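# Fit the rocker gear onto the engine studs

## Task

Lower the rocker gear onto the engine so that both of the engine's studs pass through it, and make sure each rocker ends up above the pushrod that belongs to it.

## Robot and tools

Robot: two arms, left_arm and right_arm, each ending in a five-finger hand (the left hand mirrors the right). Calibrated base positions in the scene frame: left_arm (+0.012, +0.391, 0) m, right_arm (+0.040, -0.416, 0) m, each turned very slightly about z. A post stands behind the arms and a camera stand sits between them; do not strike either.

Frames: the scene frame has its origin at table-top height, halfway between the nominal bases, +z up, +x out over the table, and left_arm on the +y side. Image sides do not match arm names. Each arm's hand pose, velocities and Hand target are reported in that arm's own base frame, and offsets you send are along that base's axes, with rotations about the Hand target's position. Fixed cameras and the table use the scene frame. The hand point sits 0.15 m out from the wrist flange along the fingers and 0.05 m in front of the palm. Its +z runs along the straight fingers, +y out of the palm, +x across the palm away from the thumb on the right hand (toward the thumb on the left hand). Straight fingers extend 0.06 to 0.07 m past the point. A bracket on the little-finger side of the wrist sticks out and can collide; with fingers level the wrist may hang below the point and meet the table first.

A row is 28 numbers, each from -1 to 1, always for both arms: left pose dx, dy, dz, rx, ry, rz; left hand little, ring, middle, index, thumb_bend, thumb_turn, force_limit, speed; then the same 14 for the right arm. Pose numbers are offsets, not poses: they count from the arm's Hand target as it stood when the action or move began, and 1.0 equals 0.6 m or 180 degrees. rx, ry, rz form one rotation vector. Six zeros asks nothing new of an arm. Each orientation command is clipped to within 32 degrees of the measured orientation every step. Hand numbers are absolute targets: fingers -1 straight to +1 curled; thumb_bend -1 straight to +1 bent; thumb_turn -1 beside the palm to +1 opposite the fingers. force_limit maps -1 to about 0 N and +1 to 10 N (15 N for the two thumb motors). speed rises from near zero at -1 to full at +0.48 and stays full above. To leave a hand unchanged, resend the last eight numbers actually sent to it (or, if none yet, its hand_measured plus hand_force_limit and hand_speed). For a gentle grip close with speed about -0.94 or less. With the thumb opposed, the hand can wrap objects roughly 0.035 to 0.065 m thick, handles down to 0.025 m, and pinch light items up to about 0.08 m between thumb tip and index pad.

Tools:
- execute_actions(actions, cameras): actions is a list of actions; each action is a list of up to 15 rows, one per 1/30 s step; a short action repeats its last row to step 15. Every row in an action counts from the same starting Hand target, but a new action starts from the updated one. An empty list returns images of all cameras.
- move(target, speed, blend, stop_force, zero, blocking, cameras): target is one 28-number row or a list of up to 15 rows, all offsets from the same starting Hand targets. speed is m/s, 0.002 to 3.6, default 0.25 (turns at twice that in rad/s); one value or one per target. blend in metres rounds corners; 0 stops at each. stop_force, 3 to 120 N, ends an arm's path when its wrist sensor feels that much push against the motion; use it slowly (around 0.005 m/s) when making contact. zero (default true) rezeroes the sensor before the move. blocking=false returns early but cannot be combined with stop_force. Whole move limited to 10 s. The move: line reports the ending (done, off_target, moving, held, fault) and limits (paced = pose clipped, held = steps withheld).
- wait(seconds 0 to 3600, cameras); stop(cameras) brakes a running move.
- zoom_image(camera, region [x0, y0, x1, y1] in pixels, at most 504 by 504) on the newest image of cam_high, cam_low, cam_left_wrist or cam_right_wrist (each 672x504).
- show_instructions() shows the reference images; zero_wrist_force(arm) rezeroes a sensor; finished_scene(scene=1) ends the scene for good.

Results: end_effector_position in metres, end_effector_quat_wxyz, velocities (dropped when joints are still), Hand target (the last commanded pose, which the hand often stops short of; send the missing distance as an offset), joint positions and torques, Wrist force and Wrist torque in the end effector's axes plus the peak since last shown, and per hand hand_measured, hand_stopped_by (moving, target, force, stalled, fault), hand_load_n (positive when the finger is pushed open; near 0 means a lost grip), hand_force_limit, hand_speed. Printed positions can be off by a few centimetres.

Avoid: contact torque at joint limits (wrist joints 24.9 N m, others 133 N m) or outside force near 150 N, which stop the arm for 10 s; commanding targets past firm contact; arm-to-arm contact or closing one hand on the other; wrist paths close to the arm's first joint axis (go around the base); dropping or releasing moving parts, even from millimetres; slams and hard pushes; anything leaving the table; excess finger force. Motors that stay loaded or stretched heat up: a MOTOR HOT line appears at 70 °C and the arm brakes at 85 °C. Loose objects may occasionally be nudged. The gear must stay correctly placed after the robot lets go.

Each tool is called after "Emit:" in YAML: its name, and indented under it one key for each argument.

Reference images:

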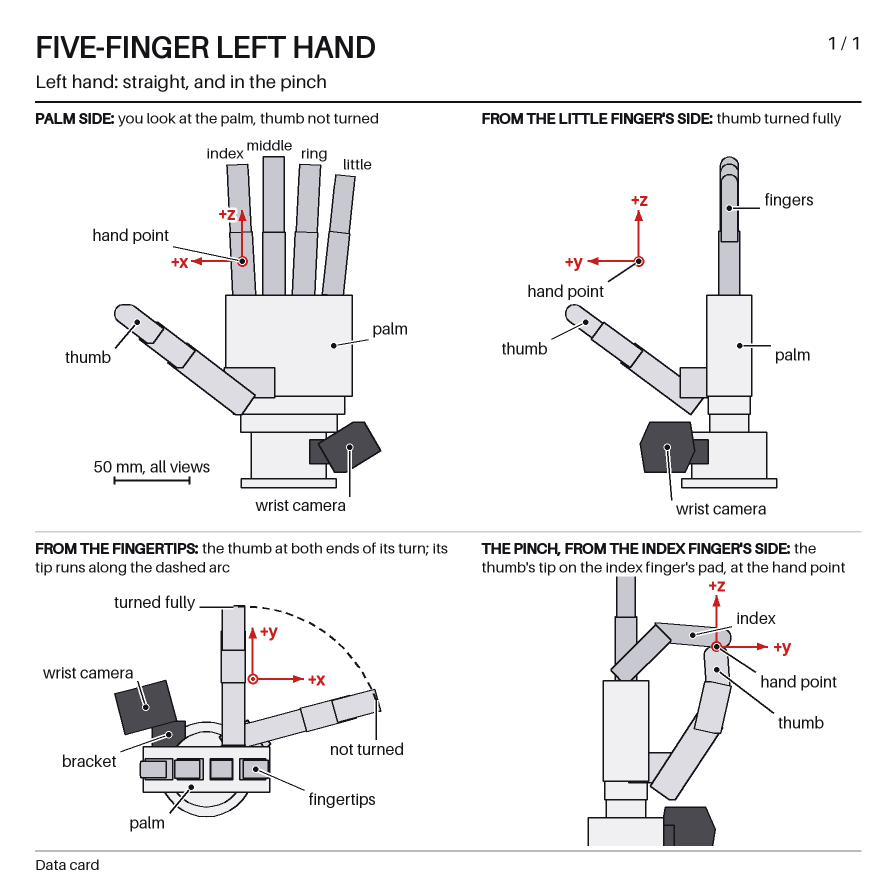

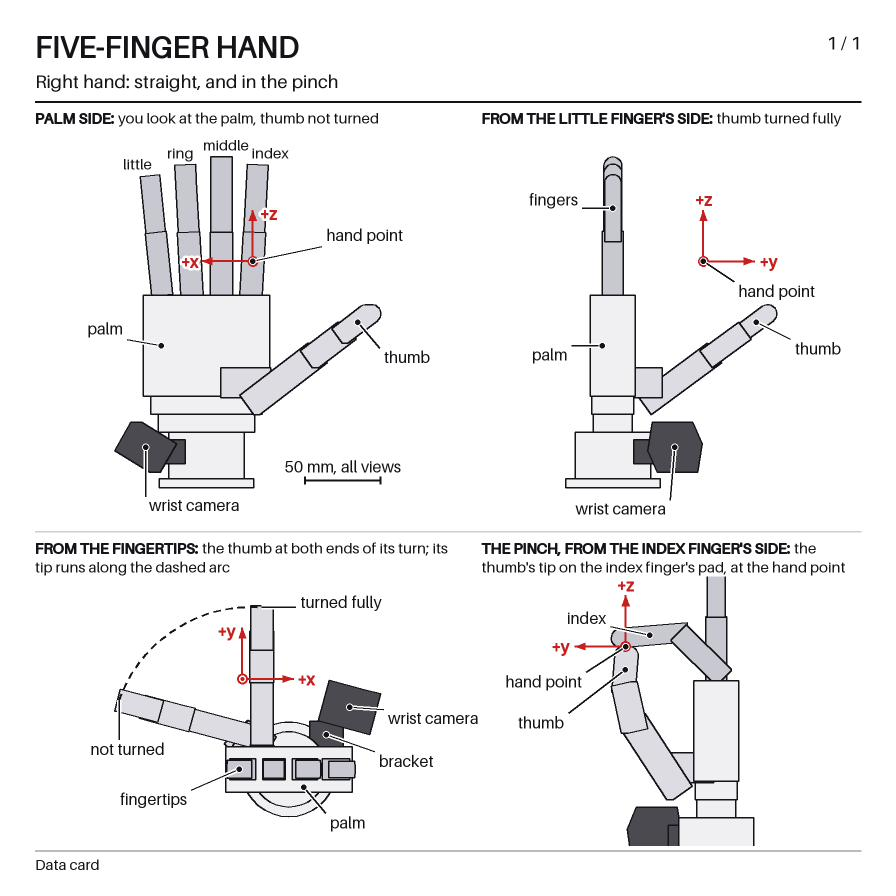

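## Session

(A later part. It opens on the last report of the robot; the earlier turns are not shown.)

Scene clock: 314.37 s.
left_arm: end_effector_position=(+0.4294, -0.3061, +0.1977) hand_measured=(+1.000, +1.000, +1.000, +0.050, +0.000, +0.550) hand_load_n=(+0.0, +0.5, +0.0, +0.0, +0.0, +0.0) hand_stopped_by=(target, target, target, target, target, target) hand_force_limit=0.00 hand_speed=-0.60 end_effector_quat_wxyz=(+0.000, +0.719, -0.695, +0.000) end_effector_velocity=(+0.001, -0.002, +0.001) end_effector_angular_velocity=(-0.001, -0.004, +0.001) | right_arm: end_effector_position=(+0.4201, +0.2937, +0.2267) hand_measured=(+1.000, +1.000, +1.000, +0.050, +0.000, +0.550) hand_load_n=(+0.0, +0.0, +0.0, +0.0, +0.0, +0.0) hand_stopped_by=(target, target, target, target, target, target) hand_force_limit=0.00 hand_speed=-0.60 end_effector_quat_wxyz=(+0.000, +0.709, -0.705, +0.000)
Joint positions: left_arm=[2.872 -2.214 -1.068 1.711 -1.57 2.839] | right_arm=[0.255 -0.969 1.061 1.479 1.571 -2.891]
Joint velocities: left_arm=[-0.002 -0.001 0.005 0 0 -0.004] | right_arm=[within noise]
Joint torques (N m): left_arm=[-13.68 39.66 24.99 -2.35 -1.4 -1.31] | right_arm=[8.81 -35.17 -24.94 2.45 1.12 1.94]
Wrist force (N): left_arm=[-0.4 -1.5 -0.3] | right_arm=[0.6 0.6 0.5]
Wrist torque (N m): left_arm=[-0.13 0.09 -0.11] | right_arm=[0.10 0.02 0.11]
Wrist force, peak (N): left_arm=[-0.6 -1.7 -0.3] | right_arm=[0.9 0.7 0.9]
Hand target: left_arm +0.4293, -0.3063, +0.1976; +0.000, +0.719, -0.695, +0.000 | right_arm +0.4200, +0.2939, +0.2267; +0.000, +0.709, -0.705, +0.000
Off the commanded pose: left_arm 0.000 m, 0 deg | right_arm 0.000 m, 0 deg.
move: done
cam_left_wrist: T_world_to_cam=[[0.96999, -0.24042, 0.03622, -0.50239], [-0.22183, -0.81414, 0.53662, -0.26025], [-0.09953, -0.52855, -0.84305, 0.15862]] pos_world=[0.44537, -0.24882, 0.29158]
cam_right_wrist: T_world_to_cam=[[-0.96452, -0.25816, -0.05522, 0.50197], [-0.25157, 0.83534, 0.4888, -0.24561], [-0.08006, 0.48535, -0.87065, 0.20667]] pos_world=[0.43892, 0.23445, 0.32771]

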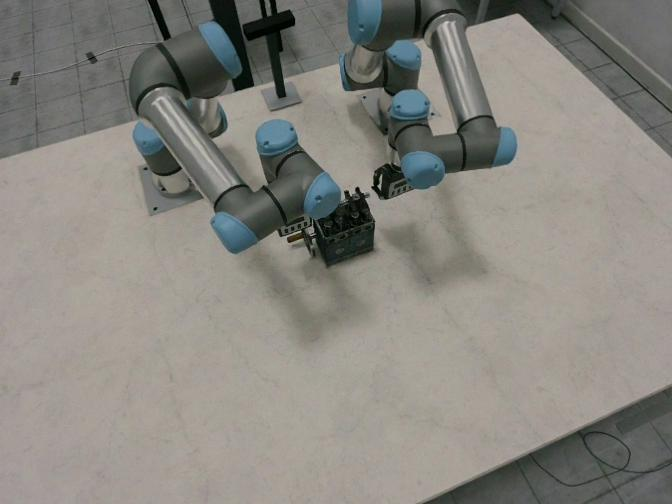

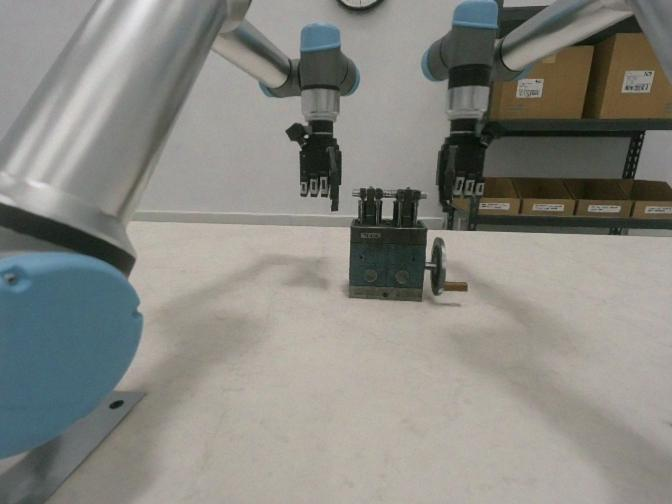

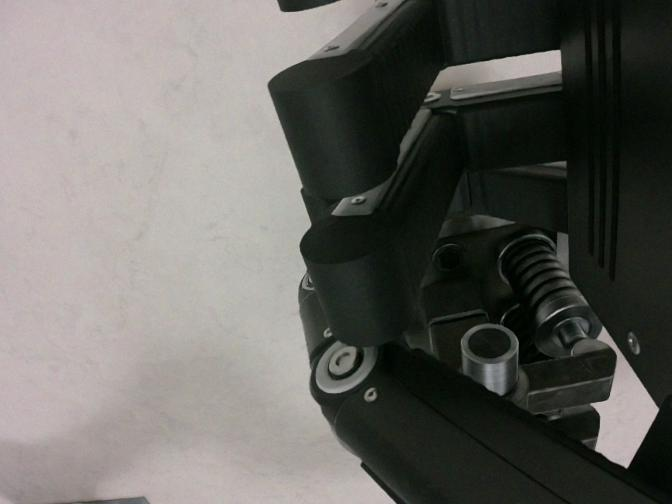

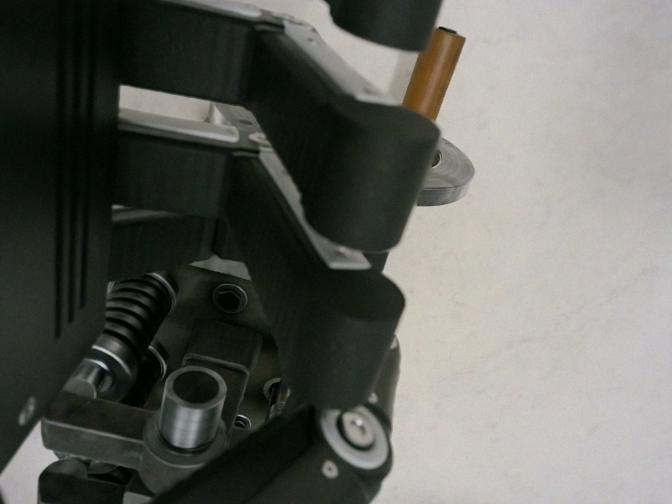

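Emit:
move:
  target:
    - [0.0,0.03,0.2,0,0,0,1,1,1,0.05,0.0,0.55,0.0,-0.6,0.0,-0.03,0.2,0,0,0,1,1,1,0.05,0.0,0.55,0.0,-0.6]
    - [-0.1,0.2,0.3,0,0,0,1,1,1,0.05,0.0,0.55,0.0,-0.6,-0.1,-0.2,0.3,0,0,0,1,1,1,0.05,0.0,0.55,0.0,-0.6]
  speed: 0.15
  blend: [0.03, 0]
  cameras: ["all"]

Emit:
zoom_image:
  camera: "cam_low"
  region: [345, 180, 435, 240]

Emit:
zoom_image:
  camera: "cam_high"
  region: [305, 176, 385, 236]

Scene clock: 317.03 s.
left_arm: end_effector_position=(+0.3693, -0.1863, +0.3777) hand_measured=(+1.000, +1.000, +1.000, +0.050, +0.000, +0.550) hand_load_n=(+0.0, +0.5, +0.0, +0.0, -0.5, +0.0) hand_stopped_by=(target, target, target, target, target, target) hand_force_limit=0.00 hand_speed=-0.60 end_effector_quat_wxyz=(+0.000, +0.719, -0.695, +0.000) | right_arm: end_effector_position=(+0.3600, +0.1739, +0.4067) hand_measured=(+1.000, +1.000, +1.000, +0.050, +0.000, +0.550) hand_load_n=(+0.0, +0.0, +0.0, +0.0, +0.0, +0.5) hand_stopped_by=(target, target, target, target, target, target) hand_force_limit=0.00 hand_speed=-0.60 end_effector_quat_wxyz=(+0.000, +0.709, -0.706, +0.000)
Joint positions: left_arm=[3.095 -1.927 -1.042 1.399 -1.57 3.062] | right_arm=[0.024 -1.228 0.986 1.814 1.571 -3.122]
Joint torques (N m): left_arm=[-10.38 29.95 22.42 0.27 1.4 -0.41] | right_arm=[4.39 -33 -23.57 0.02 -1.85 2.65]
Wrist force (N): left_arm=[-0.2 -1.1 -0.1] | right_arm=[0.5 0.4 0.8]
Wrist torque (N m): left_arm=[-0.10 0.04 0.07] | right_arm=[0.01 0.04 0.00]
Wrist force, peak (N): left_arm=[-0.4 -1.4 1.5] | right_arm=[0.4 0.9 2.0]
Hand target: left_arm +0.3693, -0.1863, +0.3776; +0.000, +0.719, -0.695, +0.000 | right_arm +0.3600, +0.1739, +0.4067; +0.000, +0.709, -0.705, +0.000
Off the commanded pose: left_arm 0.000 m, 0 deg | right_arm 0.000 m, 0 deg.
move: done
cam_left_wrist: T_world_to_cam=[[0.97002, -0.24035, 0.03594, -0.42168], [-0.22161, -0.81414, 0.53671, -0.27277], [-0.09974, -0.52859, -0.843, 0.36777]] pos_world=[0.38527, -0.12902, 0.47158]
cam_right_wrist: T_world_to_cam=[[-0.96458, -0.258, -0.05491, 0.42296], [-0.25128, 0.83539, 0.48886, -0.24876], [-0.08026, 0.48534, -0.87063, 0.4168]] pos_world=[0.37892, 0.11465, 0.50771]

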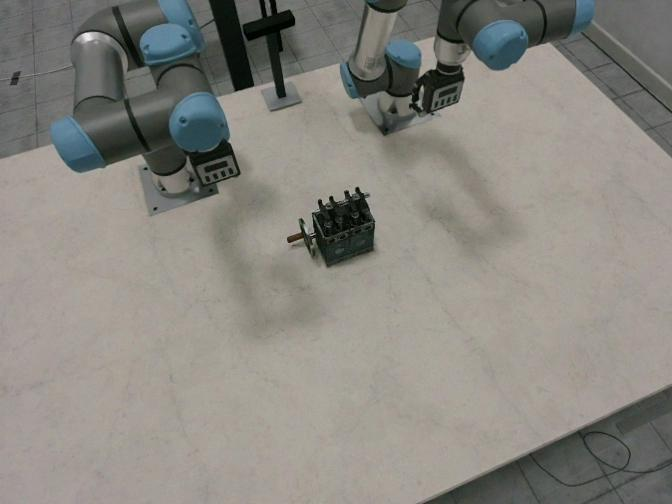

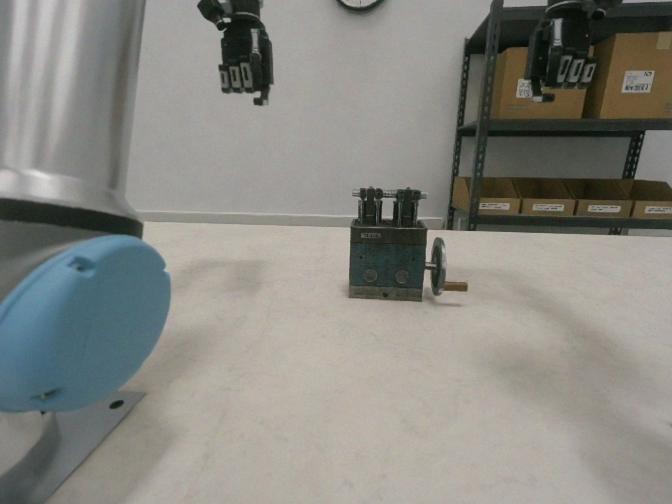

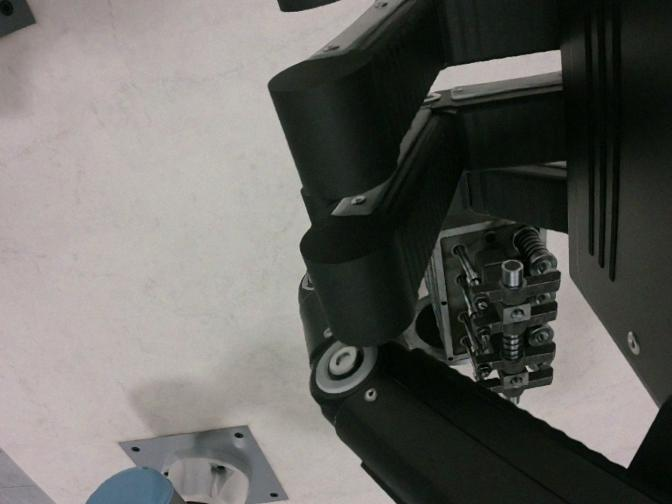

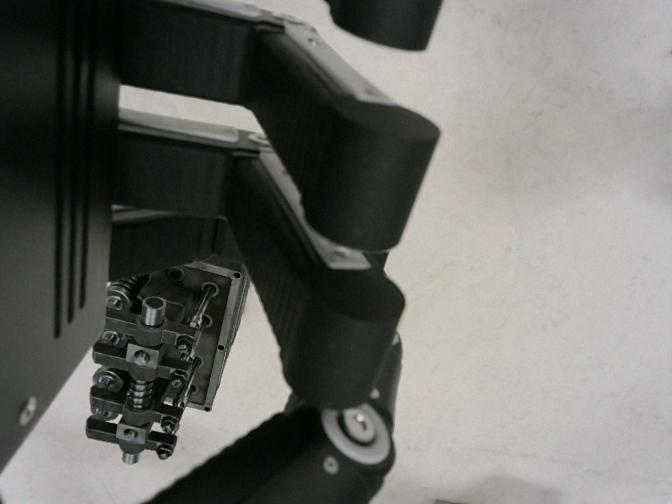

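Scaled by 5.600 from the camera's image (finer frame: 960x720).

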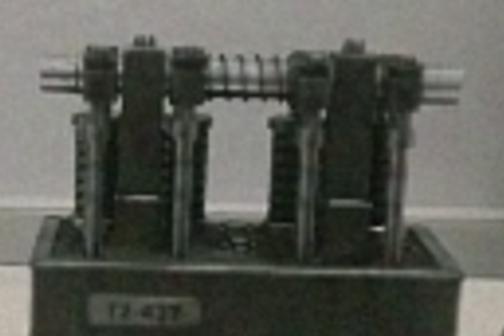

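Scaled by 6.300 from the camera's image (finer frame: 960x720).

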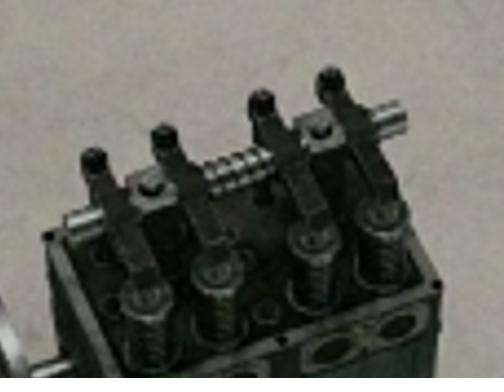

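Emit:
zoom_image:
  camera: "cam_right_wrist"
  region: [70, 250, 260, 470]

Emit:
zoom_image:
  camera: "cam_left_wrist"
  region: [420, 210, 600, 410]

Scaled by 2.291 from the camera's image (finer frame: 960x720).

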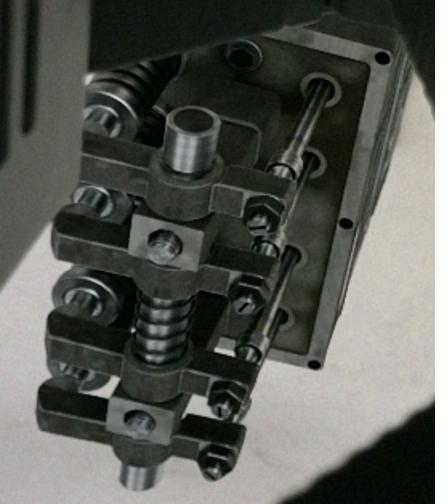

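Scaled by 2.520 from the camera's image (finer frame: 960x720).

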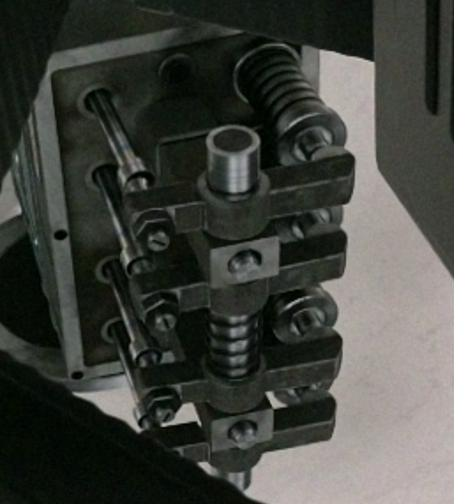

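Emit:
zoom_image:
  camera: "cam_low"
  region: [358, 182, 388, 232]

Emit:
zoom_image:
  camera: "cam_low"
  region: [392, 182, 422, 232]

Emit:
zoom_image:
  camera: "cam_high"
  region: [345, 185, 380, 225]

Scaled by 10.080 from the camera's image (finer frame: 960x720).

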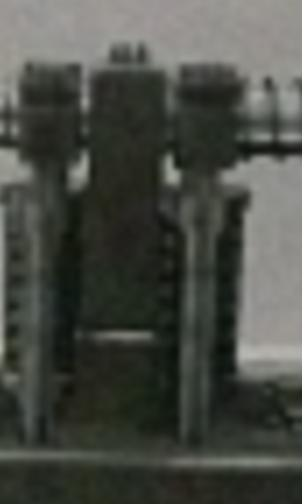

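Scaled by 10.080 from the camera's image (finer frame: 960x720).

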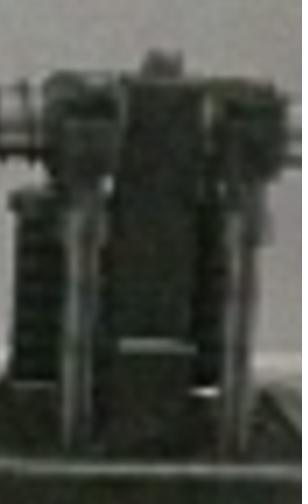

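Scaled by 12.600 from the camera's image (finer frame: 960x720).

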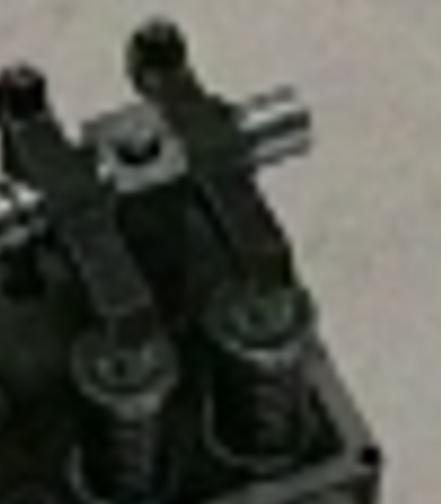

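Emit:
zoom_image:
  camera: "cam_left_wrist"
  region: [480, 250, 570, 350]

Emit:
zoom_image:
  camera: "cam_right_wrist"
  region: [90, 300, 190, 400]

Scaled by 5.040 from the camera's image (finer frame: 960x720).

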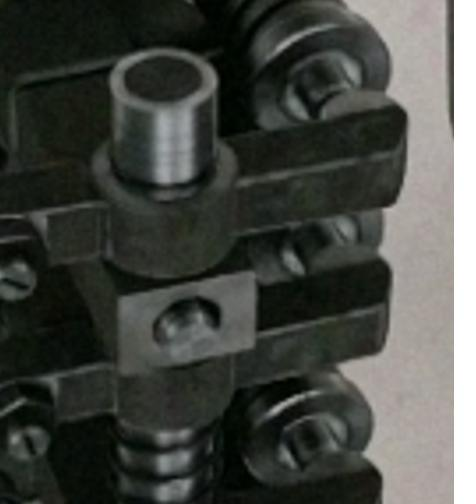

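Scaled by 5.040 from the camera's image (finer frame: 960x720).

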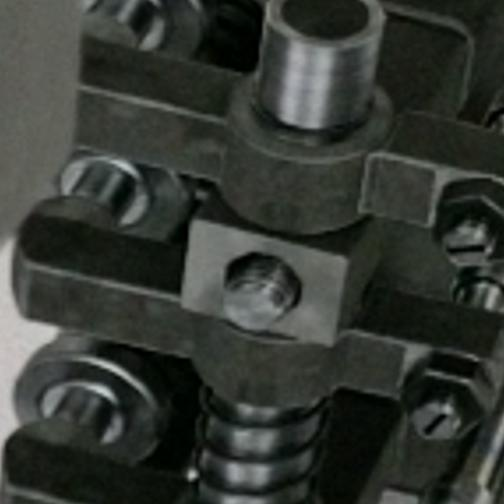

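Emit:
move:
  target:
    - [0,0,0,0,0,0,1,1,1,1,-1,1,0.0,0.3,0,0,0,0,0,0,1,1,1,1,-1,1,0.0,0.3]
    - [0.1,-0.2,-0.1,0,0,0,1,1,1,1,-1,1,0.0,0.3,0.1,0.2,-0.1,0,0,0,1,1,1,1,-1,1,0.0,0.3]
    - [0.1,-0.26,-0.2378,0,0,0,1,1,1,1,-1,1,0.0,0.3,0.1,0.26,-0.2378,0,0,0,1,1,1,1,-1,1,0.0,0.3]
  speed: 0.15
  blend: [0,0.03,0]
  cameras: ["all"]

Emit:
zoom_image:
  camera: "cam_low"
  region: [315, 140, 465, 240]

Scene clock: 324.03 s.
left_arm: end_effector_position=(+0.4292, -0.3424, +0.2349) hand_measured=(+1.000, +1.000, +1.000, +0.274, -1.000, +0.876) hand_load_n=(+0.0, +0.0, +0.5, +0.0, +0.0, +0.0) hand_stopped_by=(target, target, target, force, target, force) hand_force_limit=0.00 hand_speed=0.30 end_effector_quat_wxyz=(+0.000, +0.719, -0.695, +0.000) | right_arm: end_effector_position=(+0.4200, +0.3299, +0.2640) hand_measured=(+1.000, +1.000, +1.000, +0.268, -1.000, +0.792) hand_load_n=(+0.0, +0.0, +0.0, +0.0, +0.0, +0.0) hand_stopped_by=(target, target, target, force, target, force) hand_force_limit=0.00 hand_speed=0.30 end_effector_quat_wxyz=(+0.000, +0.709, -0.705, +0.000)
Joint positions: left_arm=[2.81 -2.26 -0.896 1.585 -1.57 2.776] | right_arm=[0.32 -0.918 0.883 1.607 1.571 -2.827]
Joint torques (N m): left_arm=[13.14 63.77 20.62 -3.63 1.05 1.4] | right_arm=[-11.04 -48.99 -20.39 3.36 -1.81 -2.78]
Wrist force (N): left_arm=[-0.4 -0.6 -0.2] | right_arm=[0.5 0.7 0.4]
Wrist torque (N m): left_arm=[0.01 0.09 -0.08] | right_arm=[0.16 0.05 0.07]
Wrist force, peak (N): left_arm=[-0.4 -1.7 0.0] | right_arm=[1.8 1.0 0.2]
Hand target: left_arm +0.4293, -0.3423, +0.2350; +0.000, +0.719, -0.695, +0.000 | right_arm +0.4200, +0.3299, +0.2640; +0.000, +0.709, -0.705, +0.000
Off the commanded pose: left_arm 0.000 m, 0 deg | right_arm 0.000 m, 0 deg.
move: done
cam_left_wrist: T_world_to_cam=[[0.96994, -0.24068, 0.03578, -0.51227], [-0.22181, -0.81413, 0.53665, -0.3098], [-0.10003, -0.52846, -0.84305, 0.17104]] pos_world=[0.44526, -0.28513, 0.32878]
cam_right_wrist: T_world_to_cam=[[-0.96453, -0.25817, -0.055, 0.51333], [-0.25147, 0.83534, 0.48885, -0.29423], [-0.08026, 0.48535, -0.87063, 0.22161]] pos_world=[0.43892, 0.27075, 0.36501]

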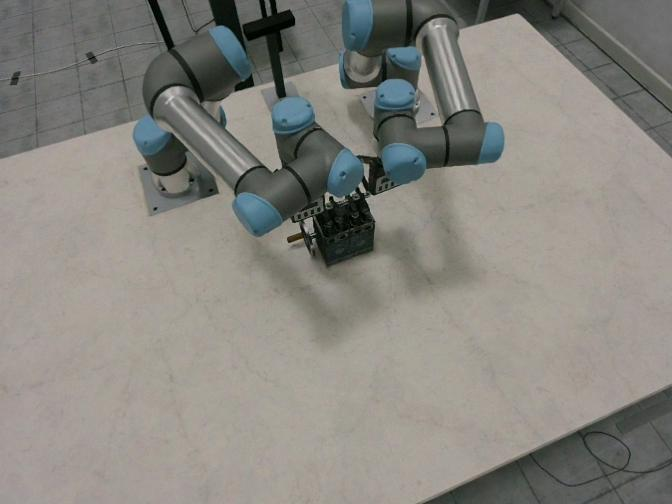

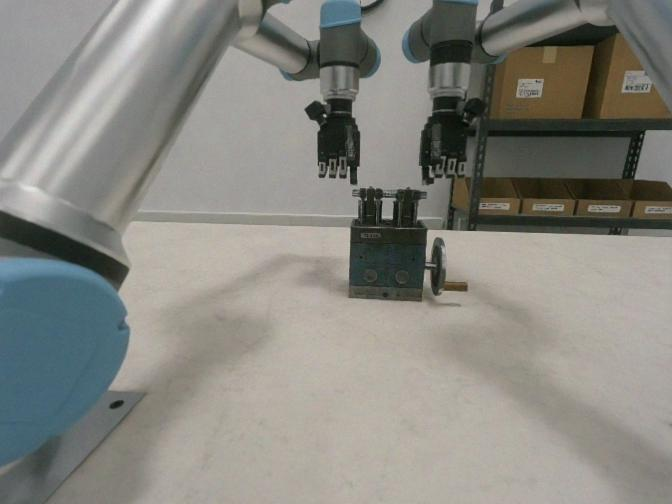

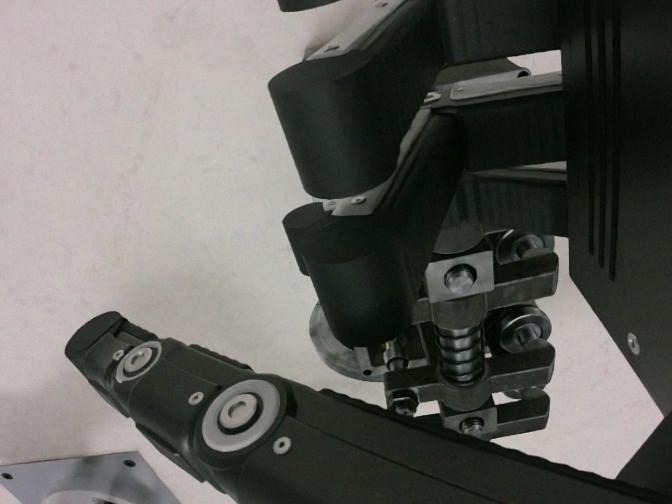

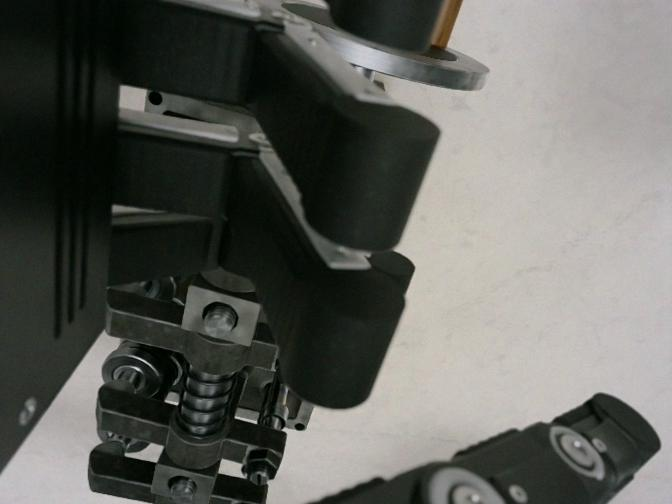

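Scaled by 3.360 from the camera's image (finer frame: 960x720).

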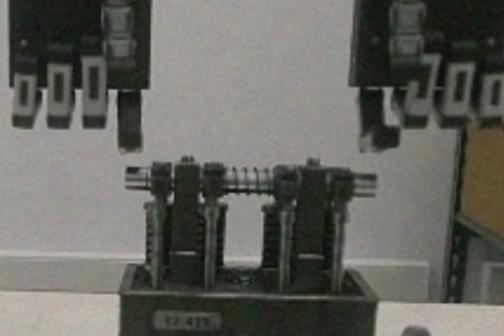

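Emit:
move:
  target:
    - [0,0,0,0,0,0,1,1,1,0.98,-1,0.95,0.4,-0.2,0,0,0,0,0,0,1,1,1,0.98,-1,0.95,0.4,-0.2]
  speed: 0.1
  cameras: ["cam_low","cam_left_wrist","cam_right_wrist"]

Emit:
zoom_image:
  camera: "cam_low"
  region: [315, 140, 465, 240]

Scene clock: 324.93 s.
left_arm: end_effector_position=(+0.4293, -0.3423, +0.2350) hand_measured=(+1.000, +1.000, +1.000, +0.980, -1.000, +0.950) hand_load_n=(+0.0, +0.0, +0.0, +0.0, +0.0, +0.0) hand_stopped_by=(target, target, target, target, target, target) hand_force_limit=0.40 hand_speed=-0.20 end_effector_quat_wxyz=(+0.000, +0.719, -0.695, +0.000) | right_arm: end_effector_position=(+0.4200, +0.3299, +0.2640) hand_measured=(+1.000, +1.000, +1.000, +0.980, -1.000, +0.950) hand_load_n=(+0.0, +0.0, +0.5, +0.0, +0.0, +0.0) hand_stopped_by=(target, target, target, target, target, target) hand_force_limit=0.40 hand_speed=-0.20 end_effector_quat_wxyz=(+0.000, +0.709, -0.705, +0.000)
Joint positions: left_arm=[2.81 -2.259 -0.896 1.585 -1.57 2.776] | right_arm=[0.32 -0.918 0.883 1.607 1.571 -2.827]
Joint torques (N m): left_arm=[13.71 64.25 12.03 0.14 1.08 1.01] | right_arm=[-11.63 -50.52 -13.19 -0.02 -1.8 -2.62]
Wrist force (N): left_arm=[-0.4 -0.6 -0.2] | right_arm=[0.5 0.4 0.6]
Wrist torque (N m): left_arm=[0.02 0.09 -0.09] | right_arm=[0.09 0.04 0.07]
Wrist force, peak (N): left_arm=[-0.2 -0.9 -0.4] | right_arm=[0.5 0.6 0.8]
Hand target: left_arm +0.4293, -0.3423, +0.2350; +0.000, +0.719, -0.695, +0.000 | right_arm +0.4200, +0.3299, +0.2640; +0.000, +0.709, -0.705, +0.000
Off the commanded pose: left_arm 0.000 m, 0 deg | right_arm 0.000 m, 0 deg.
move: done
cam_left_wrist: T_world_to_cam=[[0.96996, -0.24058, 0.03598, -0.51232], [-0.22182, -0.81408, 0.53672, -0.30986], [-0.09983, -0.52858, -0.84299, 0.17098]] pos_world=[0.44527, -0.28513, 0.32888]
cam_right_wrist: T_world_to_cam=[[-0.96454, -0.25811, -0.05511, 0.51333], [-0.25146, 0.83531, 0.4889, -0.29416], [-0.08016, 0.48543, -0.8706, 0.22158]] pos_world=[0.43892, 0.27065, 0.36501]

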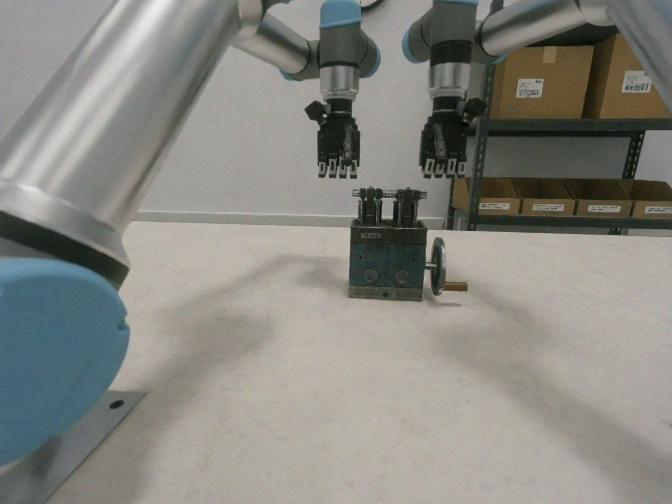

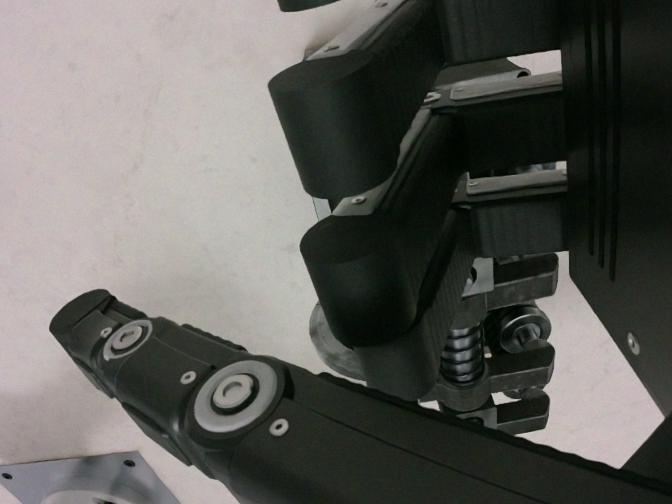

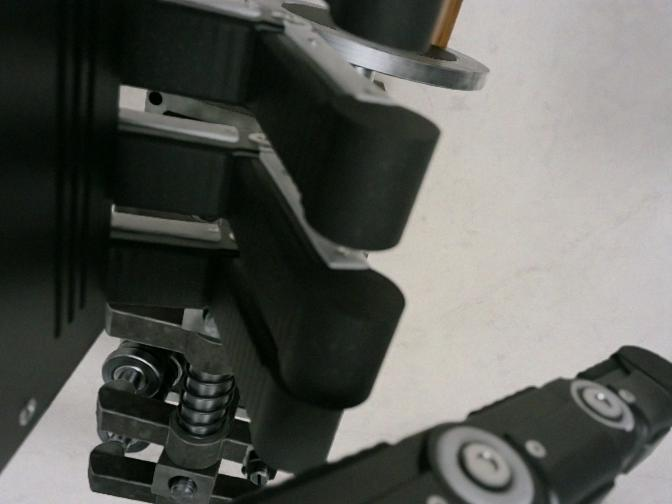

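Scaled by 3.360 from the camera's image (finer frame: 960x720).

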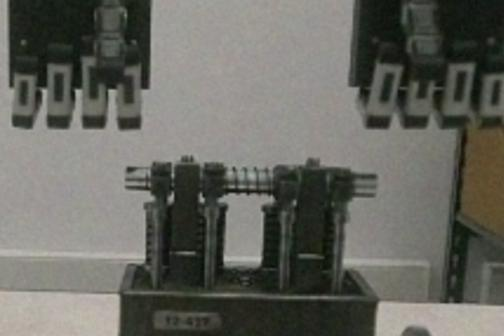

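Emit:
move:
  target:
    - [0,0,-0.02,0,0,0,1,1,1,0.98,-1,0.95,0.4,-0.2,0,0,-0.02,0,0,0,1,1,1,0.98,-1,0.95,0.4,-0.2]
  speed: 0.03
  stop_force: 5
  cameras: ["cam_low"]

Emit:
zoom_image:
  camera: "cam_low"
  region: [345, 165, 435, 225]

Scene clock: 326.53 s.
left_arm: end_effector_position=(+0.4293, -0.3423, +0.2230) hand_measured=(+1.000, +1.000, +1.000, +0.980, -1.000, +0.950) hand_load_n=(+0.0, +0.0, +0.0, +0.0, +0.0, +0.0) hand_stopped_by=(target, target, target, target, target, target) hand_force_limit=0.40 hand_speed=-0.20 end_effector_quat_wxyz=(+0.000, +0.719, -0.695, +0.000) | right_arm: end_effector_position=(+0.4200, +0.3299, +0.2520) hand_measured=(+1.000, +1.000, +1.000, +0.980, -1.000, +0.950) hand_load_n=(+0.0, +0.0, +0.0, +0.0, +0.0, +0.0) hand_stopped_by=(target, target, target, target, target, target) hand_force_limit=0.40 hand_speed=-0.20 end_effector_quat_wxyz=(+0.000, +0.709, -0.705, +0.000)
Joint positions: left_arm=[2.81 -2.261 -0.925 1.615 -1.57 2.776] | right_arm=[0.32 -0.919 0.915 1.576 1.571 -2.827]
Joint torques (N m): left_arm=[12.14 42.71 25.21 -4.8 0.51 0.33] | right_arm=[-10.25 -48.68 -25.59 4.6 -0.56 -2.38]
Wrist force (N): left_arm=[0.0 -0.6 0.2] | right_arm=[0.6 0.8 0.5]
Wrist torque (N m): left_arm=[0.00 0.05 -0.08] | right_arm=[0.17 0.05 0.09]
Wrist force, peak (N): left_arm=[-0.1 -0.8 0.6] | right_arm=[0.6 0.9 0.8]
Hand target: left_arm +0.4293, -0.3423, +0.2230; +0.000, +0.719, -0.695, +0.000 | right_arm +0.4200, +0.3299, +0.2520; +0.000, +0.709, -0.705, +0.000
Off the commanded pose: left_arm 0.000 m, 0 deg | right_arm 0.000 m, 0 deg.
move: done

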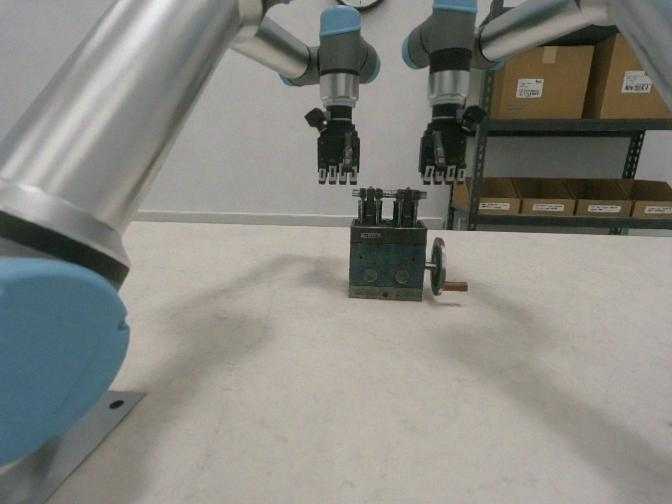

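Scaled by 5.600 from the camera's image (finer frame: 960x720).

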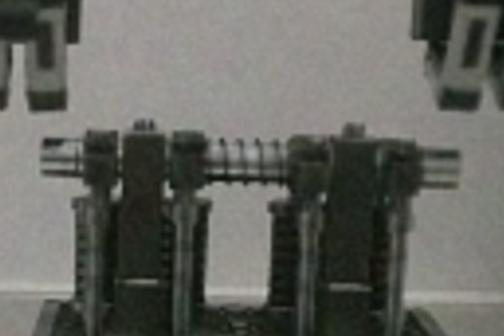

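Emit:
move:
  target:
    - [0,0,-0.025,0,0,0,1,1,1,0.98,-1,0.95,0.4,-0.2,0,0.004,-0.025,0,0,0,1,1,1,0.98,-1,0.95,0.4,-0.2]
  speed: 0.01
  stop_force: 4
  cameras: ["cam_low"]

Emit:
zoom_image:
  camera: "cam_low"
  region: [345, 165, 435, 225]

Scene clock: 328.90 s.
left_arm: end_effector_position=(+0.4293, -0.3423, +0.2127) hand_measured=(+1.000, +1.000, +1.000, +0.980, -1.000, +0.950) hand_load_n=(+0.0, +0.0, +0.0, -2.5, +0.0, +0.0) hand_stopped_by=(target, target, target, target, target, target) hand_force_limit=0.40 hand_speed=-0.20 end_effector_quat_wxyz=(+0.000, +0.719, -0.695, +0.000) | right_arm: end_effector_position=(+0.4200, +0.3317, +0.2409) hand_measured=(+1.000, +1.000, +1.000, +0.980, -1.000, +0.950) hand_load_n=(+0.0, +0.0, +0.0, -0.5, +0.0, +0.0) hand_stopped_by=(target, target, target, target, target, target) hand_force_limit=0.40 hand_speed=-0.20 end_effector_quat_wxyz=(+0.000, +0.709, -0.705, +0.000)
Joint positions: left_arm=[2.81 -2.262 -0.948 1.64 -1.57 2.776] | right_arm=[0.323 -0.916 0.938 1.55 1.571 -2.823]
Joint torques (N m): left_arm=[12.13 58.59 24.18 -3.69 0.13 -0.12] | right_arm=[-10.89 -49.38 -25.75 4.34 -0.16 -1.92]
Wrist force (N): left_arm=[-1.0 3.2 -5.7] | right_arm=[0.7 1.7 -0.6]
Wrist torque (N m): left_arm=[0.48 0.06 -0.17] | right_arm=[0.28 0.07 -0.01]
Wrist force, peak (N): left_arm=[0.5 0.8 -11.9] | right_arm=[2.8 2.2 -3.8]
Hand target: left_arm +0.4293, -0.3423, +0.2128; +0.000, +0.719, -0.695, +0.000 (not the last commanded pose) | right_arm +0.4200, +0.3317, +0.2409; +0.000, +0.709, -0.705, +0.000 (not the last commanded pose)
Off the commanded pose: left_arm 0.005 m, 0 deg | right_arm 0.004 m, 0 deg.
move: contact (left_arm, right_arm)

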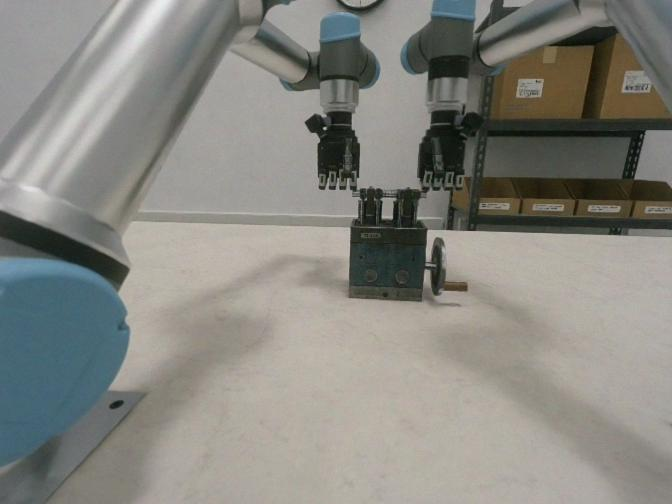

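Scaled by 5.600 from the camera's image (finer frame: 960x720).

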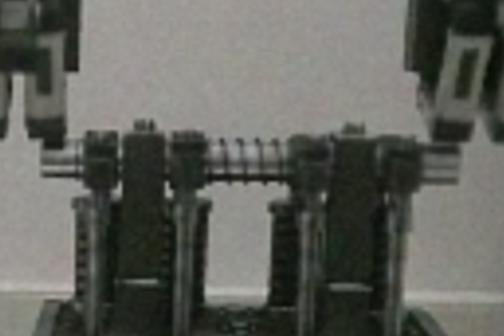

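Emit:
move:
  target:
    - [0,0.01,0.15,0,0,0,1,1,1,0.98,-1,0.95,0.4,-0.2,0,-0.01,0.15,0,0,0,1,1,1,0.98,-1,0.95,0.4,-0.2]
    - [0,0.15,0.25,0,0,0,1,1,1,0.98,-1,0.95,0.4,-0.2,0,-0.15,0.25,0,0,0,1,1,1,0.98,-1,0.95,0.4,-0.2]
  speed: 0.15
  blend: [0.02, 0]
  cameras: ["cam_low","cam_high"]

Emit:
zoom_image:
  camera: "cam_low"
  region: [345, 165, 435, 225]

Emit:
zoom_image:
  camera: "cam_high"
  region: [305, 176, 385, 236]

Scene clock: 331.00 s.
left_arm: end_effector_position=(+0.4293, -0.2523, +0.3628) hand_measured=(+1.000, +1.000, +1.000, +0.980, -1.000, +0.950) hand_load_n=(+0.0, +0.0, +0.0, +0.0, +0.0, +0.0) hand_stopped_by=(target, target, target, target, target, target) hand_force_limit=0.40 hand_speed=-0.20 end_effector_quat_wxyz=(+0.000, +0.719, -0.695, +0.000) | right_arm: end_effector_position=(+0.4200, +0.2417, +0.3909) hand_measured=(+1.000, +1.000, +1.000, +0.980, -1.000, +0.950) hand_load_n=(+0.0, +0.5, +0.0, +0.5, +0.0, +0.0) hand_stopped_by=(target, target, target, target, target, target) hand_force_limit=0.40 hand_speed=-0.20 end_effector_quat_wxyz=(+0.000, +0.709, -0.706, +0.000)
Joint positions: left_arm=[2.971 -2.167 -0.72 1.316 -1.57 2.937] | right_arm=[0.157 -0.983 0.66 1.895 1.571 -2.989]
Joint torques (N m): left_arm=[-10.15 33.55 10.6 -0.1 1.22 -0.36] | right_arm=[3.79 -36.16 -11.02 0.39 -1.66 2.61]
Wrist force (N): left_arm=[-0.6 -1.1 -0.2] | right_arm=[0.8 0.7 0.2]
Wrist torque (N m): left_arm=[-0.05 0.14 0.06] | right_arm=[0.13 0.00 -0.02]
Wrist force, peak (N): left_arm=[-0.9 3.2 -6.0] | right_arm=[2.0 0.9 -0.6]
Hand target: left_arm +0.4293, -0.2523, +0.3628; +0.000, +0.719, -0.695, +0.000 | right_arm +0.4200, +0.2417, +0.3909; +0.000, +0.709, -0.705, +0.000
Off the commanded pose: left_arm 0.000 m, 0 deg | right_arm 0.000 m, 0 deg.
move: done
Images, in order (width x height): cam_high 672x504, cam_low 672x504.

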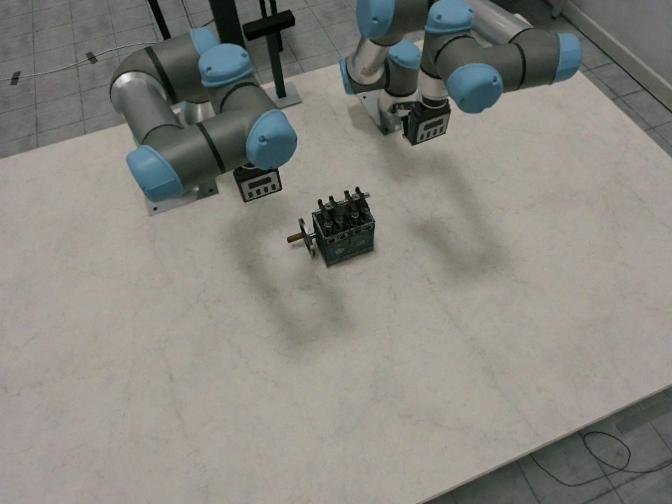

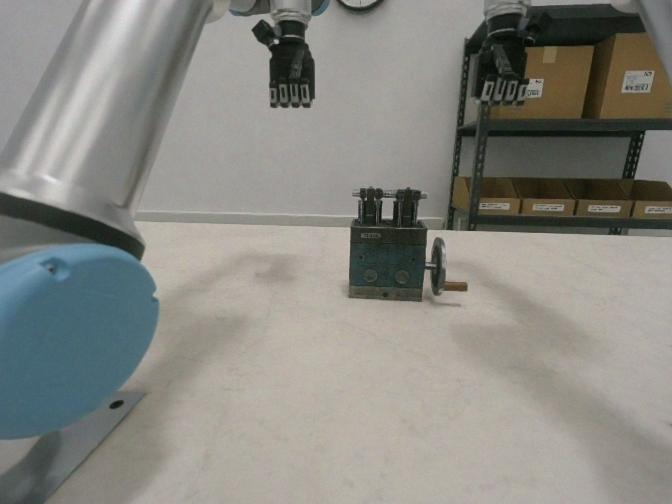

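Scaled by 5.600 from the camera's image (finer frame: 960x720).

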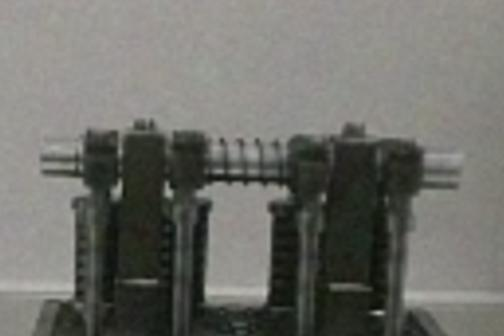

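Scaled by 6.300 from the camera's image (finer frame: 960x720).

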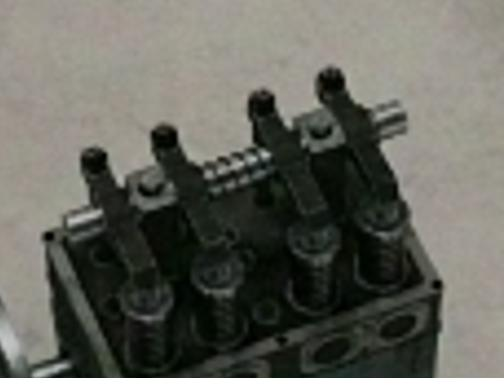

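The gear sits still on both studs and both hands are clear.

Emit:
finished_scene:

The scene is finished: the task was done.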